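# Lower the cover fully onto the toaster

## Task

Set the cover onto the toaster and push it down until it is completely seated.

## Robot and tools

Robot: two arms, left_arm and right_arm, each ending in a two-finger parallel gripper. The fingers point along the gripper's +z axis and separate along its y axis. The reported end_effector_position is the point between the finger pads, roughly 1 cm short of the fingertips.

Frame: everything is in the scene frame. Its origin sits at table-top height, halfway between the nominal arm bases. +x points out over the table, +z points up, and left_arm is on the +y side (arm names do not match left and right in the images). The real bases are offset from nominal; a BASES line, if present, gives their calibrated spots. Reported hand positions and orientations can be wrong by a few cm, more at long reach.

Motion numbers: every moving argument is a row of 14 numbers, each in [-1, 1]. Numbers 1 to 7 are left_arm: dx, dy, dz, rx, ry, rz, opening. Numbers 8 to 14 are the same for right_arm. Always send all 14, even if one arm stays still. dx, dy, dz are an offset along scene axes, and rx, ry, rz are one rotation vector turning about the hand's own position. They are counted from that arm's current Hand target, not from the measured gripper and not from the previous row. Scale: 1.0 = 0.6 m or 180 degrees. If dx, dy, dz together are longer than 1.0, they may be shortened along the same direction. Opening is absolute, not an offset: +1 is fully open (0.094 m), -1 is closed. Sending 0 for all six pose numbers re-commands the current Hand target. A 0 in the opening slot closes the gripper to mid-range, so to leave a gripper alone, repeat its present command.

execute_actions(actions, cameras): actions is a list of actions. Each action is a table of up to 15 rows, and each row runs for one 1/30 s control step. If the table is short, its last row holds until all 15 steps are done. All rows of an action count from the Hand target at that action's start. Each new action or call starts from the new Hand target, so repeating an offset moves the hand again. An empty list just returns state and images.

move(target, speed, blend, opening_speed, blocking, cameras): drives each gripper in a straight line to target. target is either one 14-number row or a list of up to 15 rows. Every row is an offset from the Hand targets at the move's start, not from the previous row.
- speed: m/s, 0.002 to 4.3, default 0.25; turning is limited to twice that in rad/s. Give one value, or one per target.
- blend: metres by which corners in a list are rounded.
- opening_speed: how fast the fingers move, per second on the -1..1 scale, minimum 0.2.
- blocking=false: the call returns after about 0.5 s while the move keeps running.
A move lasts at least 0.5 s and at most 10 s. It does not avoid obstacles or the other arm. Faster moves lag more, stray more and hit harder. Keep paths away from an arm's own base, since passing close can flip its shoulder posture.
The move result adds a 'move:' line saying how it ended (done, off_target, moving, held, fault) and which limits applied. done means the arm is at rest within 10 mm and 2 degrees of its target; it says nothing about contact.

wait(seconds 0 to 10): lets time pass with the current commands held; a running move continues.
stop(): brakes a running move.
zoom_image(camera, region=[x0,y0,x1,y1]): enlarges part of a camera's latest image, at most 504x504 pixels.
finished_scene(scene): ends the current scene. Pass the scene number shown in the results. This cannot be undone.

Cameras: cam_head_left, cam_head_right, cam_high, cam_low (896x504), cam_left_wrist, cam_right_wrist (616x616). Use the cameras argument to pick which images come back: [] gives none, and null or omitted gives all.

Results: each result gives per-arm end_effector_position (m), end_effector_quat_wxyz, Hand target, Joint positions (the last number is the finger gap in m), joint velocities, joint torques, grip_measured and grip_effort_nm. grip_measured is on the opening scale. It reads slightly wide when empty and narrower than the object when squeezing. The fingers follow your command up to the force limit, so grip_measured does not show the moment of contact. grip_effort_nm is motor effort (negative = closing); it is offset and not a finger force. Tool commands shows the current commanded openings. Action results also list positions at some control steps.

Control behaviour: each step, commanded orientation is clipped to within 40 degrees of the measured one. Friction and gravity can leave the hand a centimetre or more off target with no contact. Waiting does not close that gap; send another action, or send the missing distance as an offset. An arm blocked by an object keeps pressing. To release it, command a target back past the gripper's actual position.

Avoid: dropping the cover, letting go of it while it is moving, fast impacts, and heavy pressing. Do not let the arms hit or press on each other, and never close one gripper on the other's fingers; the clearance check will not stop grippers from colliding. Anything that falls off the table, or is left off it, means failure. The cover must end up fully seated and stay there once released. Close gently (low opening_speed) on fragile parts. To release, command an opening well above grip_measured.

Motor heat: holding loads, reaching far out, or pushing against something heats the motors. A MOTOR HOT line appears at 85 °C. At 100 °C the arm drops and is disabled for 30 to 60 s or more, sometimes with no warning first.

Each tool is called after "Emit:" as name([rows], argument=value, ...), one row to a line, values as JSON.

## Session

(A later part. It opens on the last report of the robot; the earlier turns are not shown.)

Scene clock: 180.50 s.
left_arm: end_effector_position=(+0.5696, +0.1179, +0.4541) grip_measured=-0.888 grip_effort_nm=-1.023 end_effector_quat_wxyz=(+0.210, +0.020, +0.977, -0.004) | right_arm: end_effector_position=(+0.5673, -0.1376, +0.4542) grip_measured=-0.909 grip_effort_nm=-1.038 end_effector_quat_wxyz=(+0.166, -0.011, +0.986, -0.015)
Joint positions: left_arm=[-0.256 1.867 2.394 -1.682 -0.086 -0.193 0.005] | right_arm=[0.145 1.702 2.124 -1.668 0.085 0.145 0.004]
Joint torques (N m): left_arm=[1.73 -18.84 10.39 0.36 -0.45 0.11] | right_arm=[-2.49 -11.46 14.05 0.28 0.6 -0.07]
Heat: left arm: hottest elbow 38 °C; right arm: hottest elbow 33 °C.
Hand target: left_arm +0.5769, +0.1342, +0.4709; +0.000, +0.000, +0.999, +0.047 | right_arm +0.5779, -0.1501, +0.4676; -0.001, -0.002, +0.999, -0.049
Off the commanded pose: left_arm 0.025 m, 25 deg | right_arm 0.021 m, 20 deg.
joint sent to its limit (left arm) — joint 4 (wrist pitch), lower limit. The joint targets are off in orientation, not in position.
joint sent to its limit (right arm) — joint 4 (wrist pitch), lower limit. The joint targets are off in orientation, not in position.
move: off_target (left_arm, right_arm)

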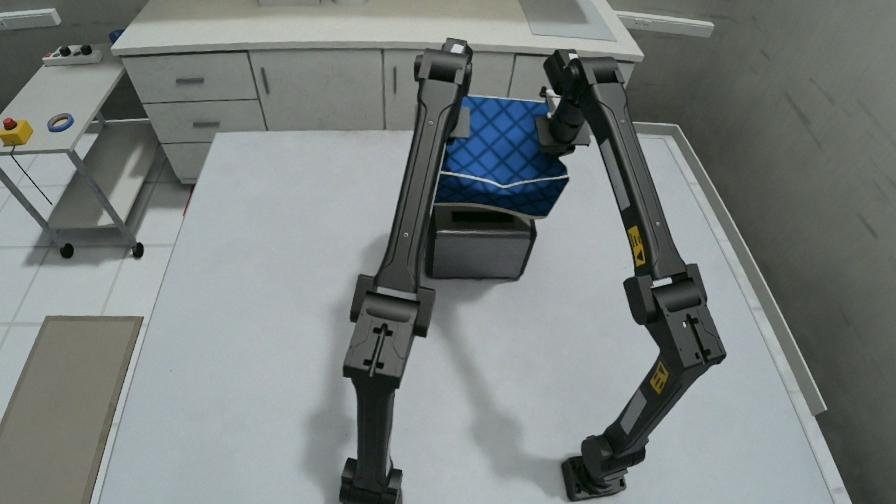

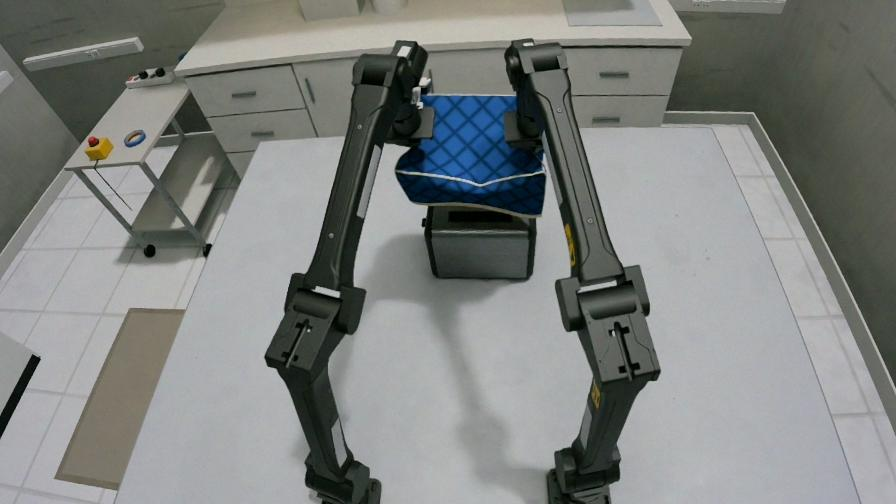

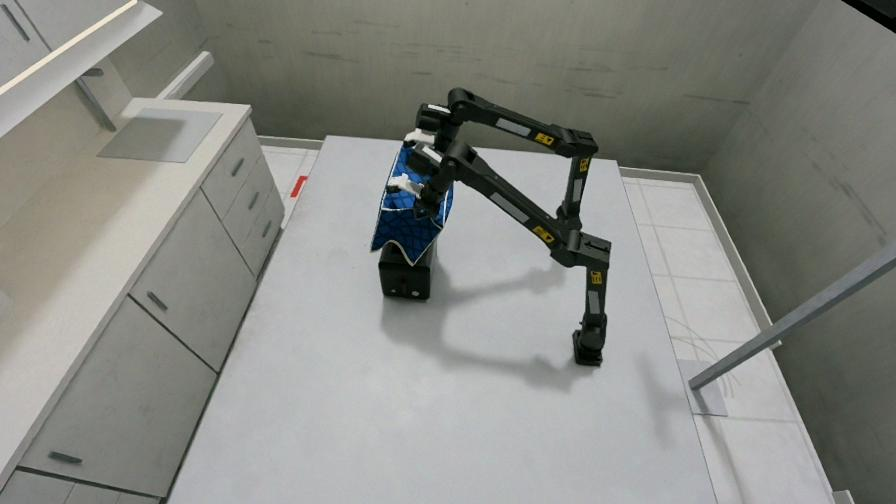

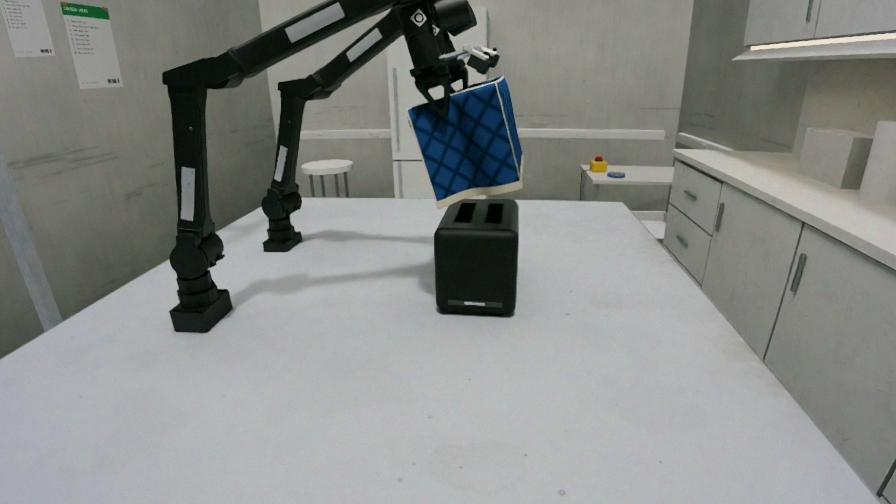

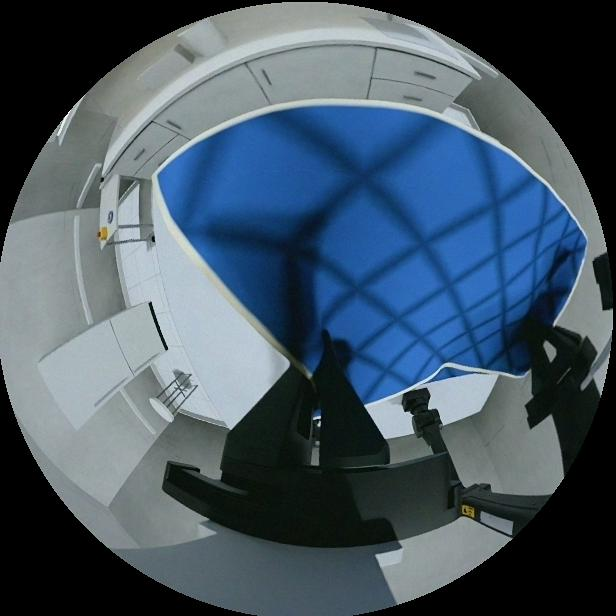

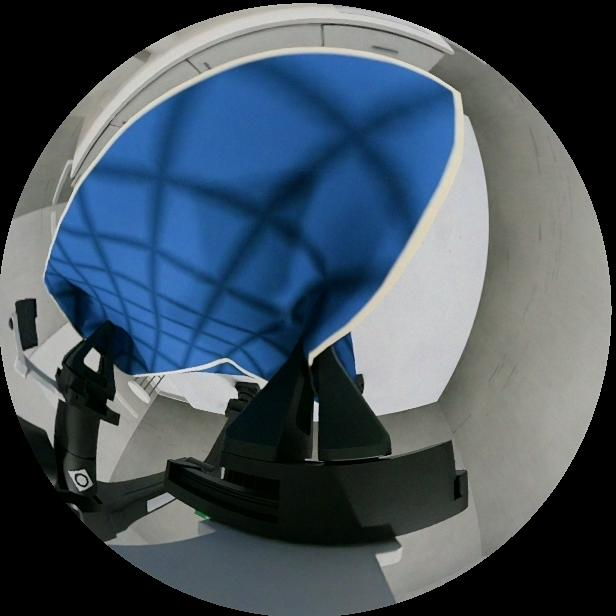

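Emit:
move(target=[0.0,0.02,-0.06,0,0,0,-0.95,0.0,-0.02,-0.06,0,0,0,-0.95], speed=0.08)

Scene clock: 208.33 s.
left_arm: end_effector_position=(+0.5683, +0.1189, +0.4385) grip_measured=-0.888 grip_effort_nm=-1.033 end_effector_quat_wxyz=(+0.192, +0.022, +0.981, -0.003) | right_arm: end_effector_position=(+0.5705, -0.1396, +0.4487) grip_measured=-0.909 grip_effort_nm=-1.038 end_effector_quat_wxyz=(+0.161, -0.016, +0.987, -0.015)
Joint positions: left_arm=[-0.253 1.867 2.357 -1.682 -0.079 -0.188 0.005] | right_arm=[0.139 1.712 2.124 -1.668 0.08 0.131 0.004]
Joint torques (N m): left_arm=[3.25 -19.02 7.38 0.39 -0.51 0.14] | right_arm=[-3.78 -11.16 8.21 0.29 0.67 -0.08]
Heat: left arm: hottest elbow 37 °C; right arm: hottest shoulder 33 °C.
Hand target: left_arm +0.5769, +0.1462, +0.4349; +0.000, +0.000, +0.999, +0.047 | right_arm +0.5779, -0.1622, +0.4316; -0.001, -0.002, +0.999, -0.049
Off the commanded pose: left_arm 0.029 m, 23 deg | right_arm 0.029 m, 19 deg.
joint sent to its limit (left arm) — joint 4 (wrist pitch), lower limit. The joint targets are off in orientation, not in position.
joint sent to its limit (right arm) — joint 4 (wrist pitch), lower limit. The joint targets are off in orientation, not in position.
move: off_target (left_arm, right_arm)

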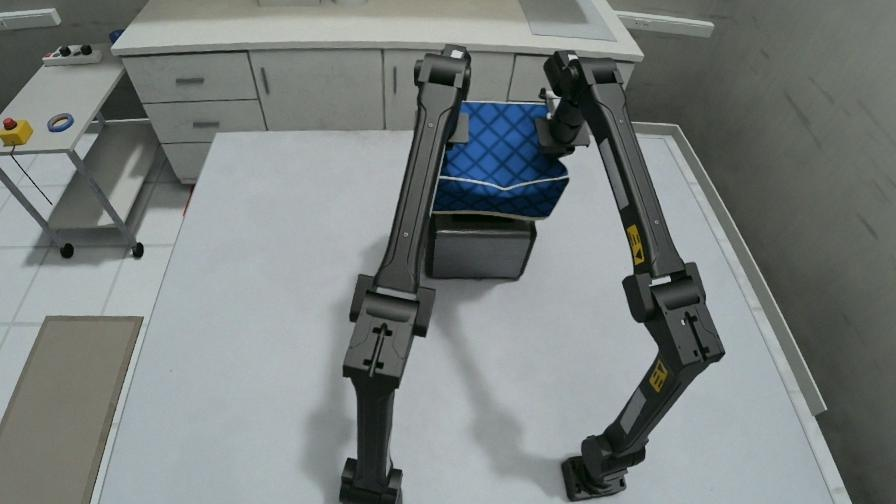

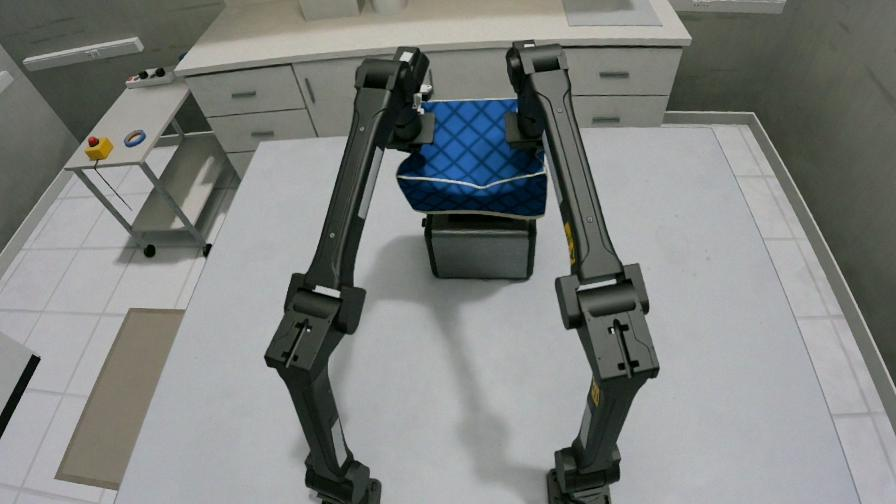

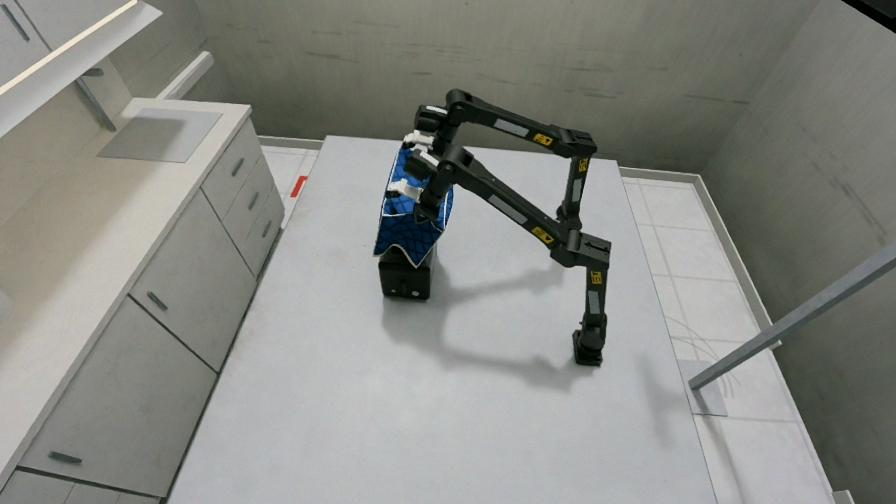

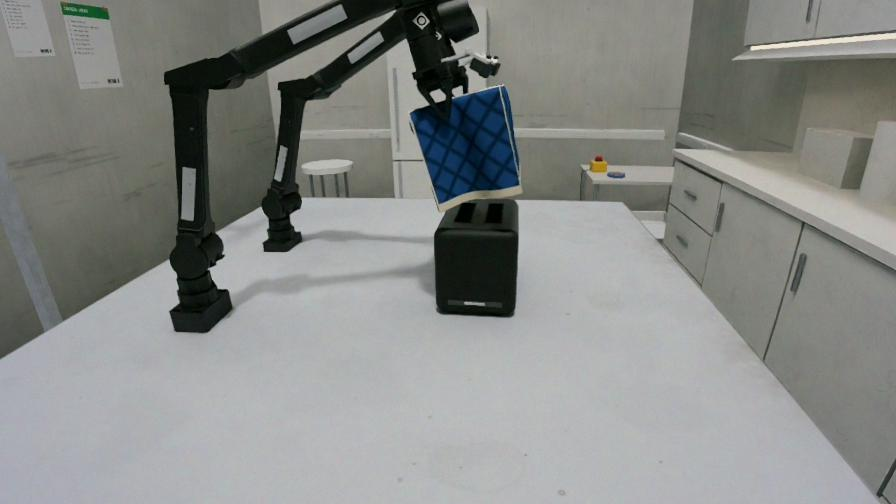

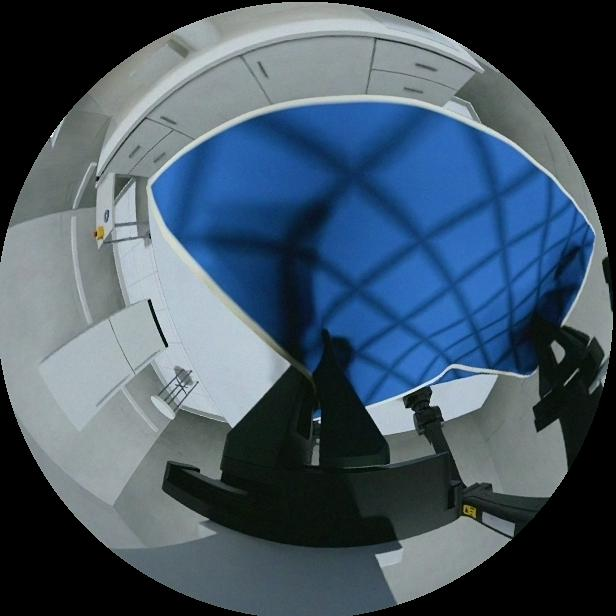

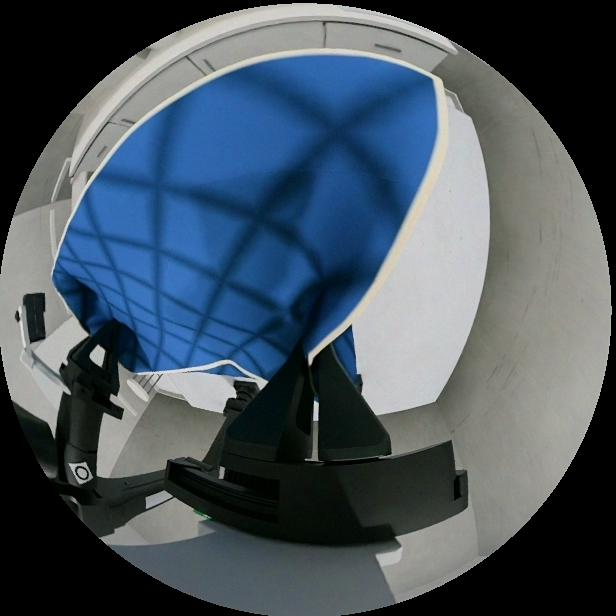

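Emit:
move(target=[0.0,0,-0.08,0,0,0,-0.95,0.0,0,-0.09,0,0,0,-0.95], speed=0.08)

Scene clock: 215.77 s.
left_arm: end_effector_position=(+0.5670, +0.1189, +0.3958) grip_measured=-0.888 grip_effort_nm=-1.028 end_effector_quat_wxyz=(+0.147, +0.024, +0.989, +0.006) | right_arm: end_effector_position=(+0.5720, -0.1389, +0.3981) grip_measured=-0.909 grip_effort_nm=-1.033 end_effector_quat_wxyz=(+0.107, -0.018, +0.994, -0.022)
Joint positions: left_arm=[-0.253 1.881 2.278 -1.682 -0.077 -0.188 0.005] | right_arm=[0.139 1.748 2.05 -1.668 0.077 0.131 0.004]
Joint torques (N m): left_arm=[3.02 -18.55 7.41 0.14 -0.57 0.07] | right_arm=[-3.84 -11.58 7.91 0.16 0.77 0.03]
Heat: left arm: hottest elbow 37 °C; right arm: hottest shoulder 33 °C.
Hand target: left_arm +0.5769, +0.1462, +0.3870; +0.000, +0.000, +0.999, +0.047 | right_arm +0.5779, -0.1621, +0.3776; -0.001, -0.002, +0.999, -0.049
Off the commanded pose: left_arm 0.030 m, 18 deg | right_arm 0.032 m, 13 deg.
joint sent to its limit (left arm) — joint 4 (wrist pitch), lower limit. The joint targets are off in orientation, not in position.
joint sent to its limit (right arm) — joint 4 (wrist pitch), lower limit. The joint targets are off in orientation, not in position.
move: off_target (left_arm, right_arm)

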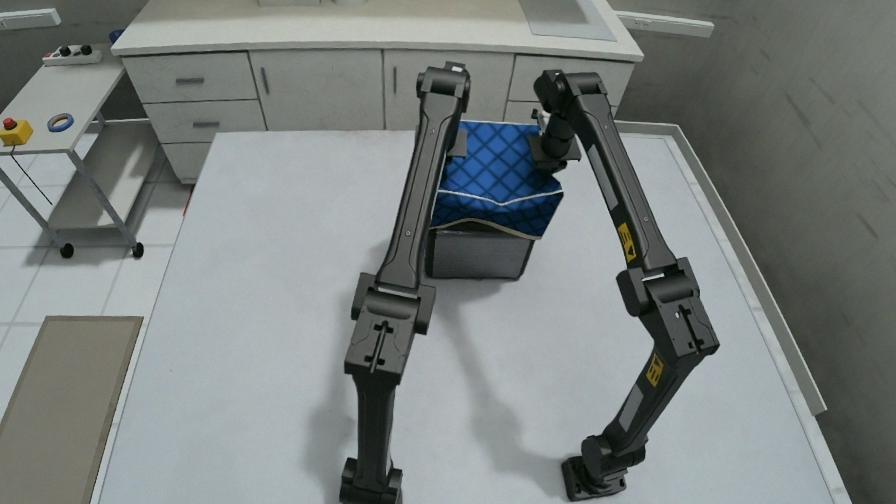

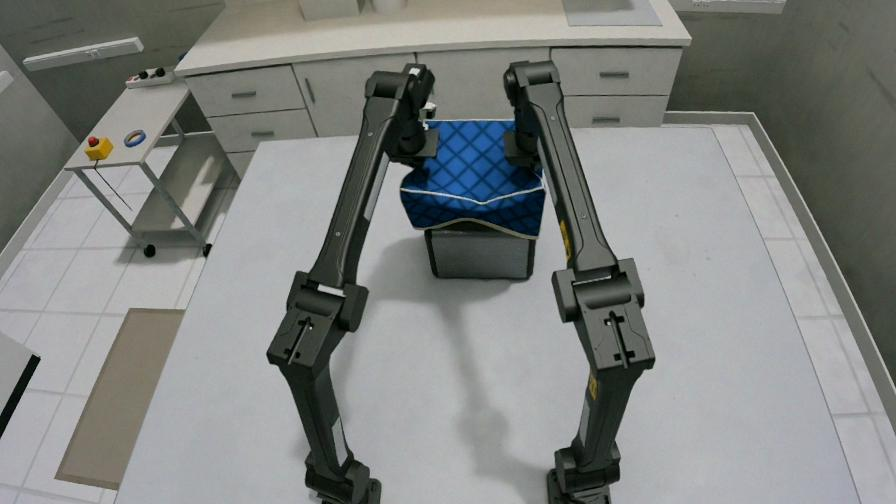

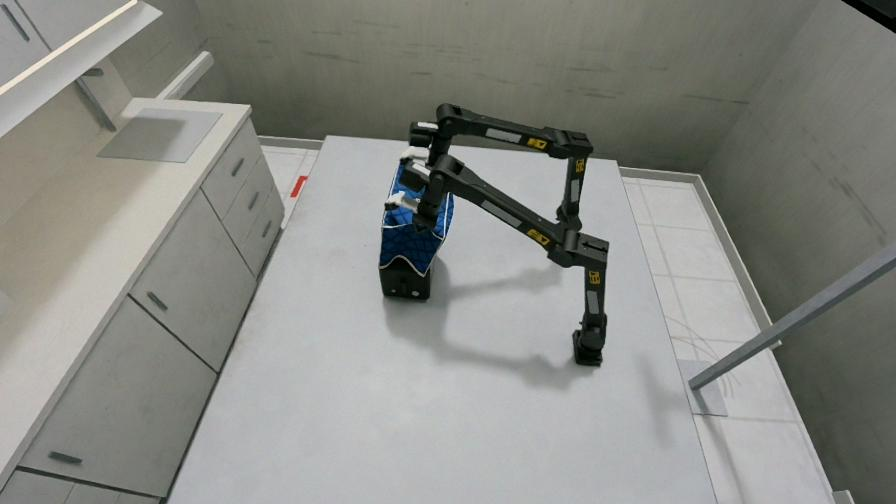

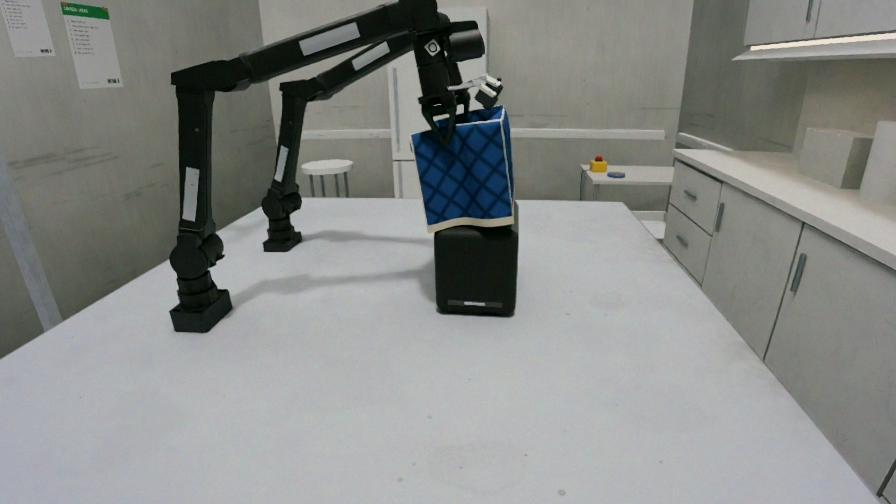

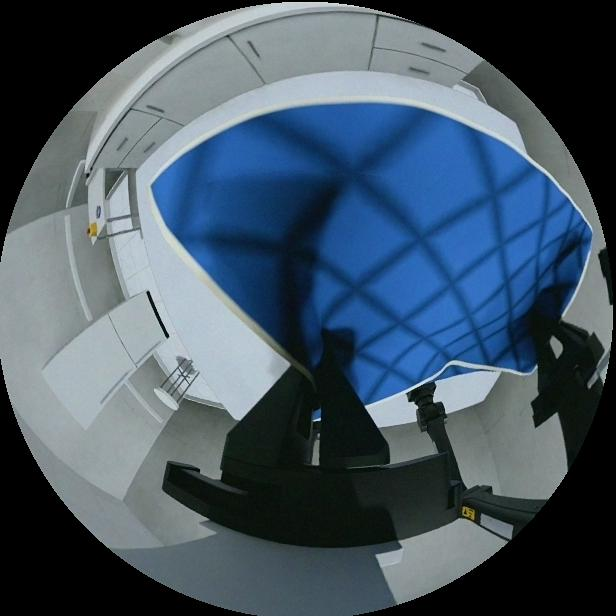

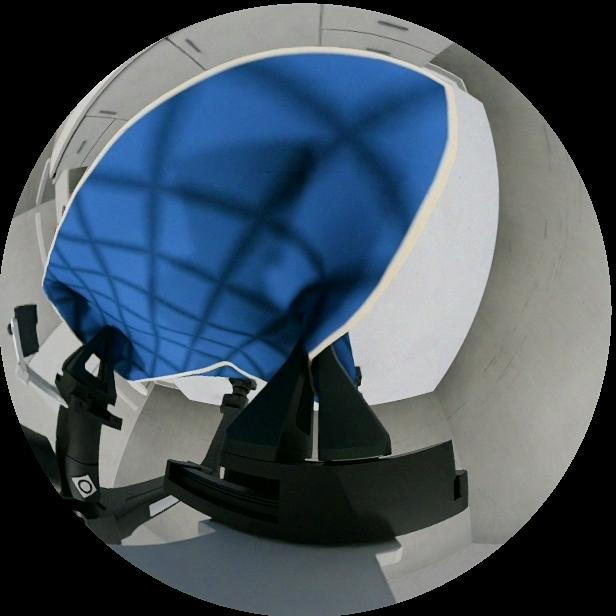

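Emit:
move([
  [0.01,-0.02,0.06,0,0,0,-0.95,0.01,-0.02,0.06,0,0,0,-0.95],
  [0.06,-0.02,0.05,0,0,0,-0.95,0.05,-0.02,0.05,0,0,0,-0.95],
  [0.06,-0.02,0.0,0,0,0,-0.95,0.05,-0.02,0.0,0,0,0,-0.95],
], speed=0.08)

Scene clock: 221.90 s.
left_arm: end_effector_position=(+0.6015, +0.1094, +0.3920) grip_measured=-0.888 grip_effort_nm=-1.033 end_effector_quat_wxyz=(+0.164, +0.025, +0.986, +0.000) | right_arm: end_effector_position=(+0.5937, -0.1479, +0.3935) grip_measured=-0.909 grip_effort_nm=-1.033 end_effector_quat_wxyz=(+0.110, -0.016, +0.994, -0.021)
Joint positions: left_arm=[-0.253 1.981 2.415 -1.682 -0.072 -0.186 0.005] | right_arm=[0.115 1.802 2.112 -1.668 0.071 0.113 0.004]
Joint torques (N m): left_arm=[2.43 -20.07 8.42 0.34 -0.77 0.05] | right_arm=[-4.25 -11.28 10.97 0.17 0.96 -0.09]
Heat: left arm: hottest elbow 37 °C; right arm: hottest shoulder 33 °C.
Hand target: left_arm +0.6128, +0.1342, +0.3870; +0.000, +0.000, +0.999, +0.047 | right_arm +0.6079, -0.1741, +0.3776; -0.001, -0.002, +0.999, -0.049
Off the commanded pose: left_arm 0.028 m, 20 deg | right_arm 0.034 m, 13 deg.
joint sent to its limit (left arm) — joint 4 (wrist pitch), lower limit. The joint targets are off in orientation, not in position.
joint sent to its limit (right arm) — joint 4 (wrist pitch), lower limit. The joint targets are off in orientation, not in position.
move: off_target (left_arm, right_arm)

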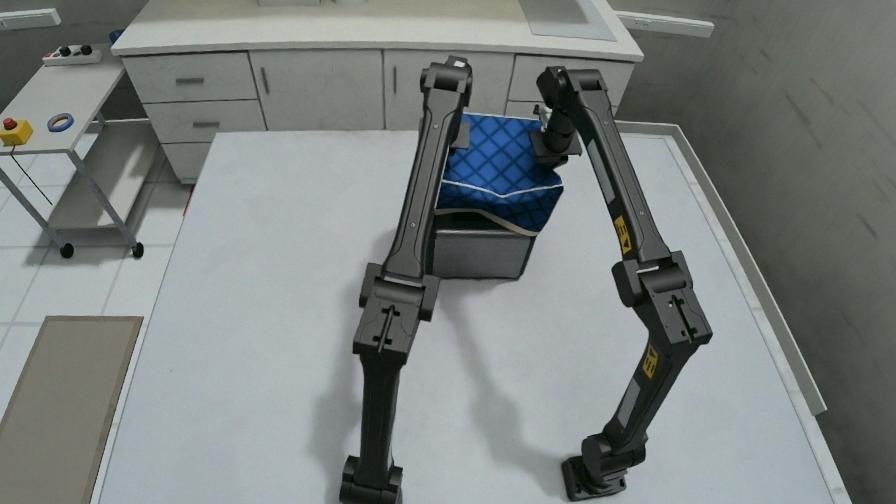

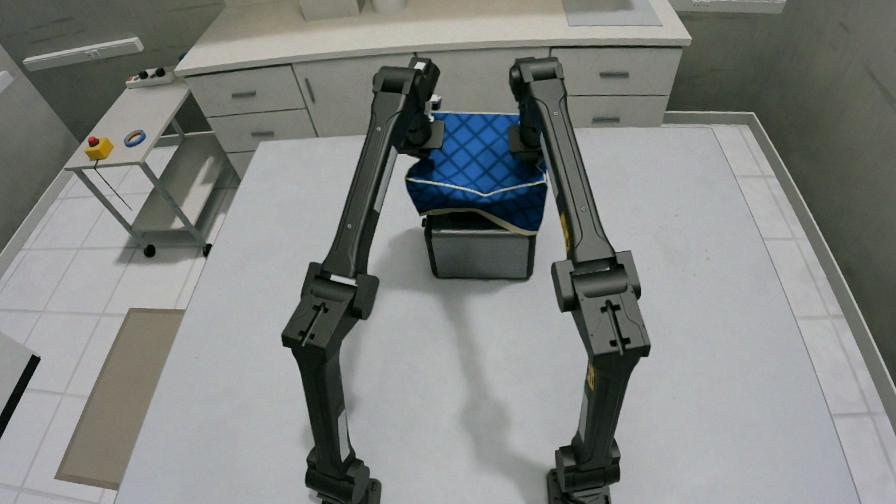

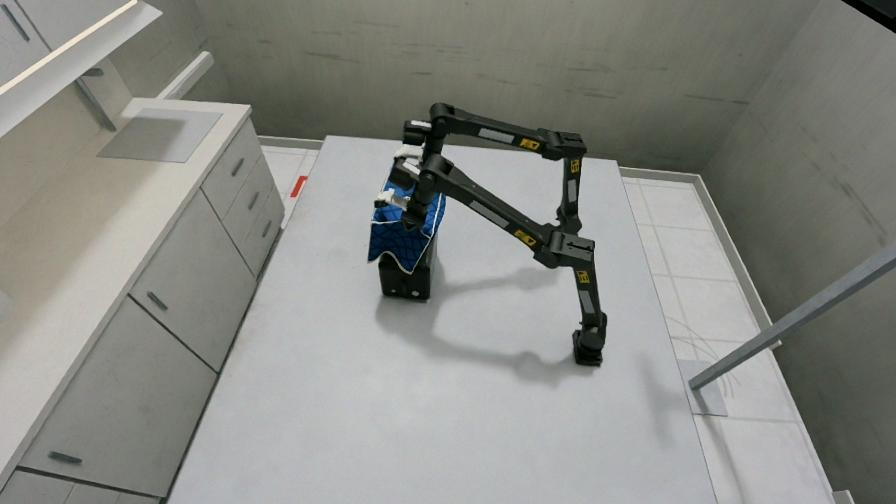

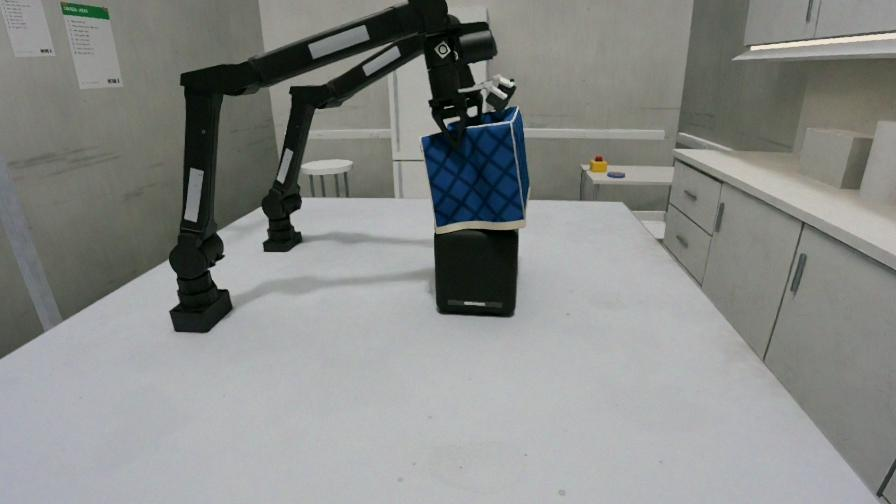

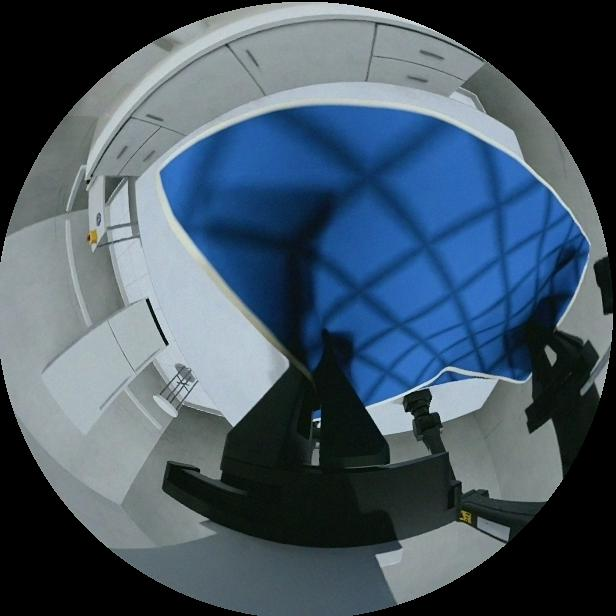

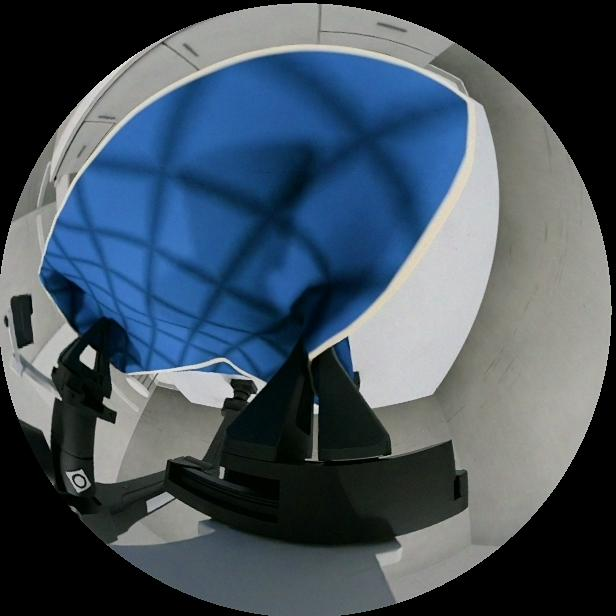

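Emit:
move([
  [0.0,0.01,0.06,0,0,0,-0.95,0.0,-0.01,0.06,0,0,0,-0.95],
  [-0.045,0.01,0.06,0,0,0,-0.95,-0.018,-0.01,0.06,0,0,0,-0.95],
  [-0.045,0.01,-0.03,0,0,0,-0.95,-0.018,-0.01,-0.03,0,0,0,-0.95],
], speed=0.08)

Scene clock: 231.37 s.
left_arm: end_effector_position=(+0.5829, +0.1128, +0.3704) grip_measured=-0.888 grip_effort_nm=-1.023 end_effector_quat_wxyz=(+0.130, +0.024, +0.991, +0.004) | right_arm: end_effector_position=(+0.5919, -0.1487, +0.3874) grip_measured=-0.909 grip_effort_nm=-1.038 end_effector_quat_wxyz=(+0.102, -0.020, +0.994, -0.020)
Joint positions: left_arm=[-0.253 1.941 2.305 -1.682 -0.065 -0.191 0.005] | right_arm=[0.113 1.802 2.097 -1.668 0.065 0.103 0.004]
Joint torques (N m): left_arm=[2.78 -21.48 6.49 0.13 -1.03 0.02] | right_arm=[-4.48 -12.28 6.89 0.12 1.2 -0.02]
Heat: left arm: hottest elbow 37 °C; right arm: hottest shoulder 33 °C.
Hand target: left_arm +0.5859, +0.1402, +0.3690; +0.000, +0.000, +0.999, +0.047 | right_arm +0.5971, -0.1802, +0.3596; -0.001, -0.002, +0.999, -0.049
Off the commanded pose: left_arm 0.028 m, 16 deg | right_arm 0.042 m, 12 deg.
joint sent to its limit (left arm) — joint 4 (wrist pitch), lower limit. The joint targets are off in orientation, not in position.
joint sent to its limit (right arm) — joint 4 (wrist pitch), lower limit. The joint targets are off in orientation, not in position.
move: off_target (left_arm, right_arm)

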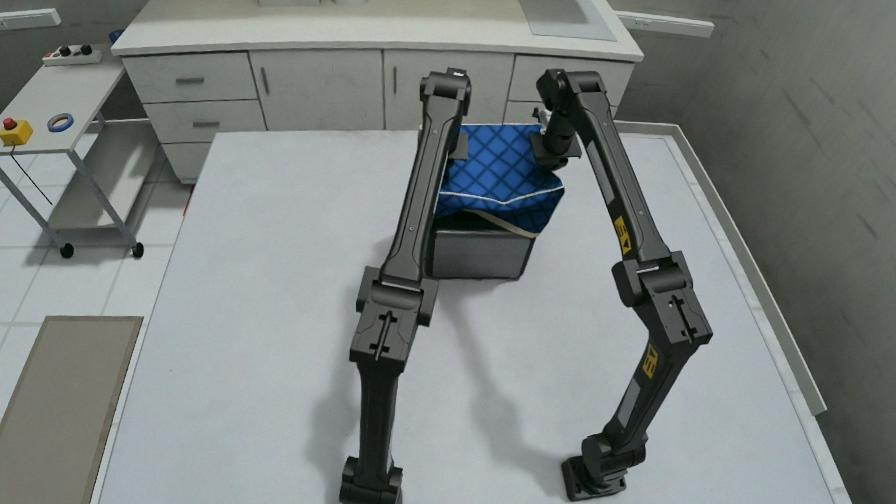

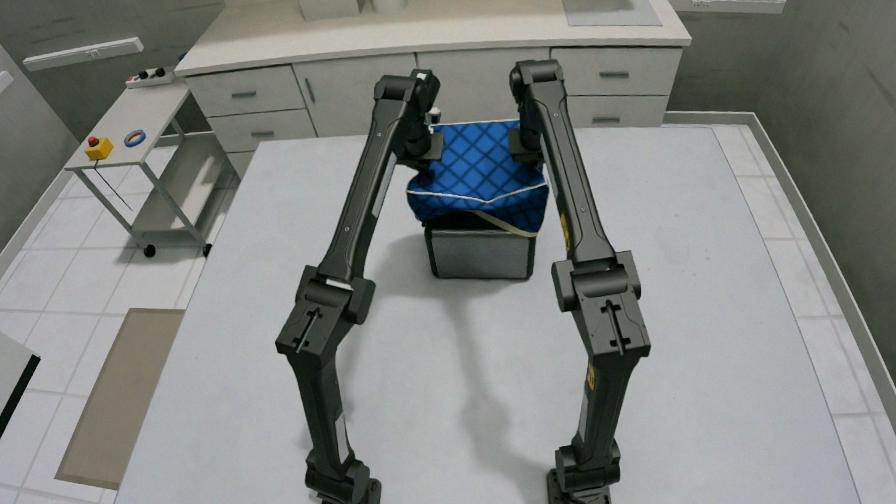

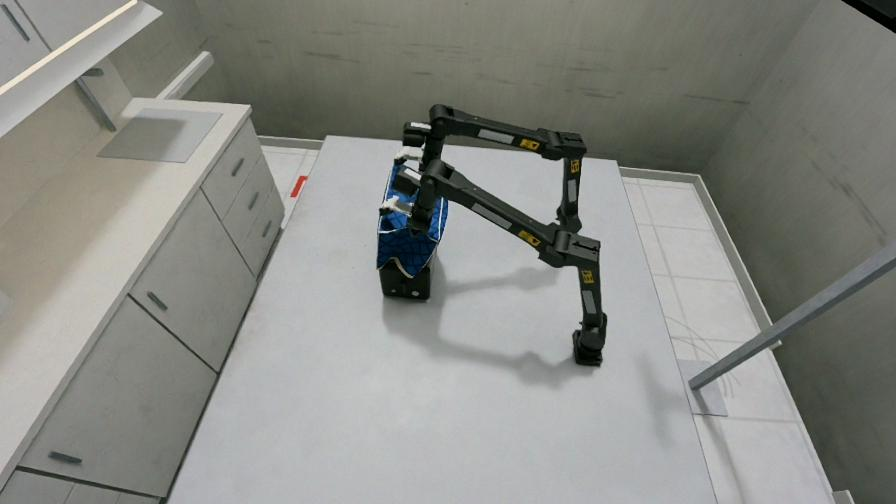

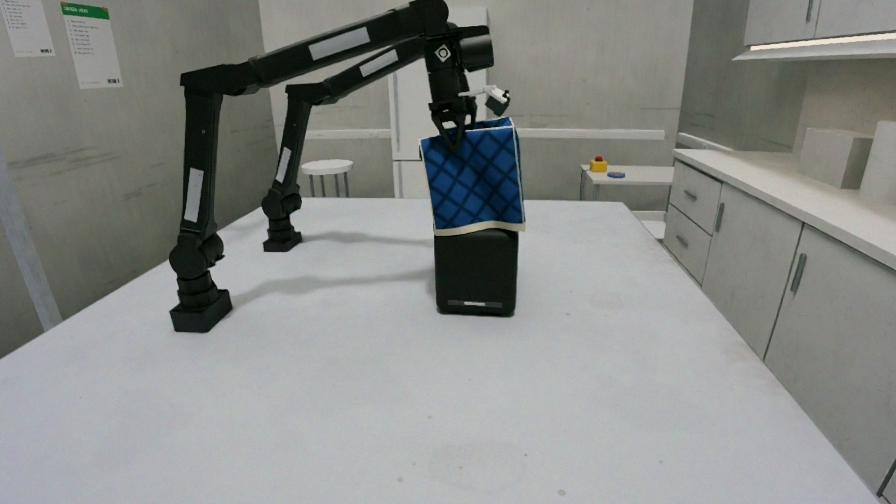

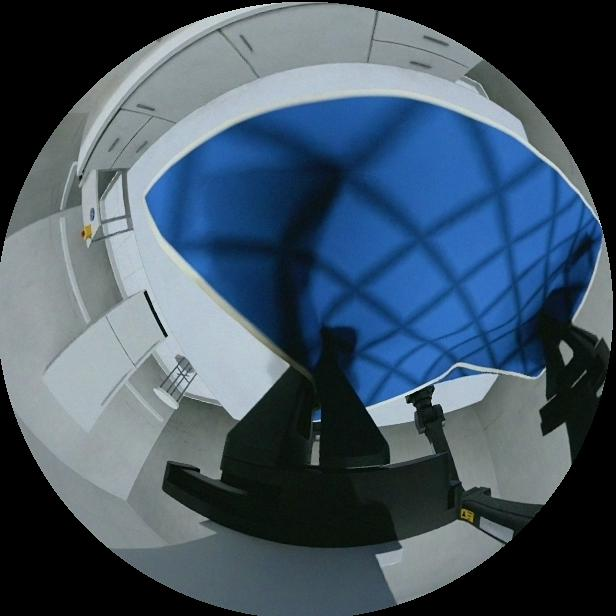

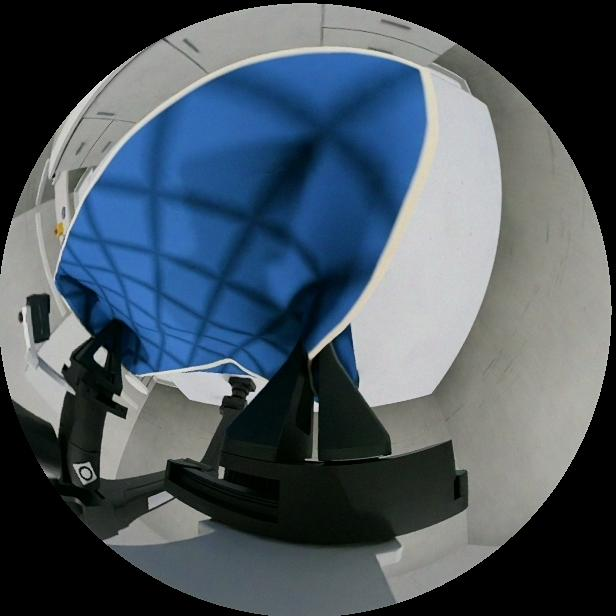

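Emit:
zoom_image(camera="cam_head_right", region=[370, 80, 600, 300])

Emit:
zoom_image(camera="cam_high", region=[340, 130, 500, 320])

Emit:
zoom_image(camera="cam_low", region=[390, 80, 570, 330])

Scaled by 2.191.

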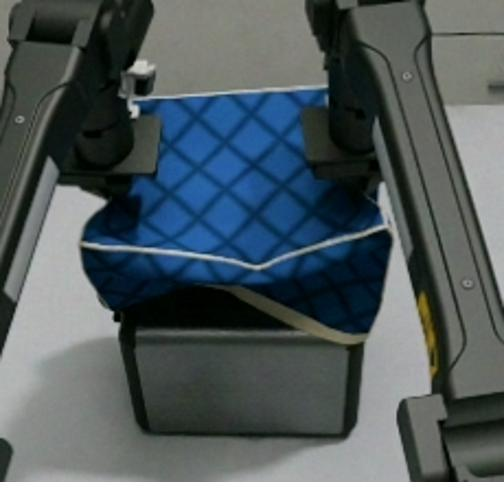

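Scaled by 2.653.

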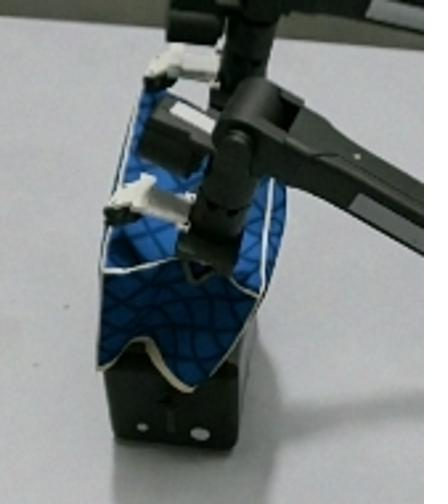

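Scaled by 2.016.

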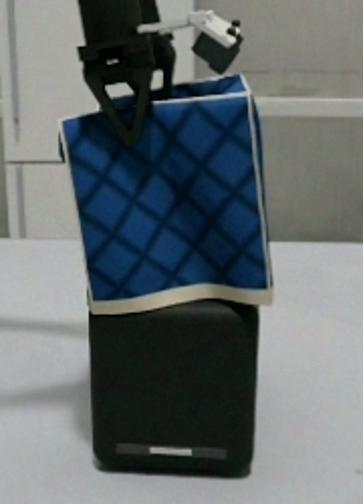

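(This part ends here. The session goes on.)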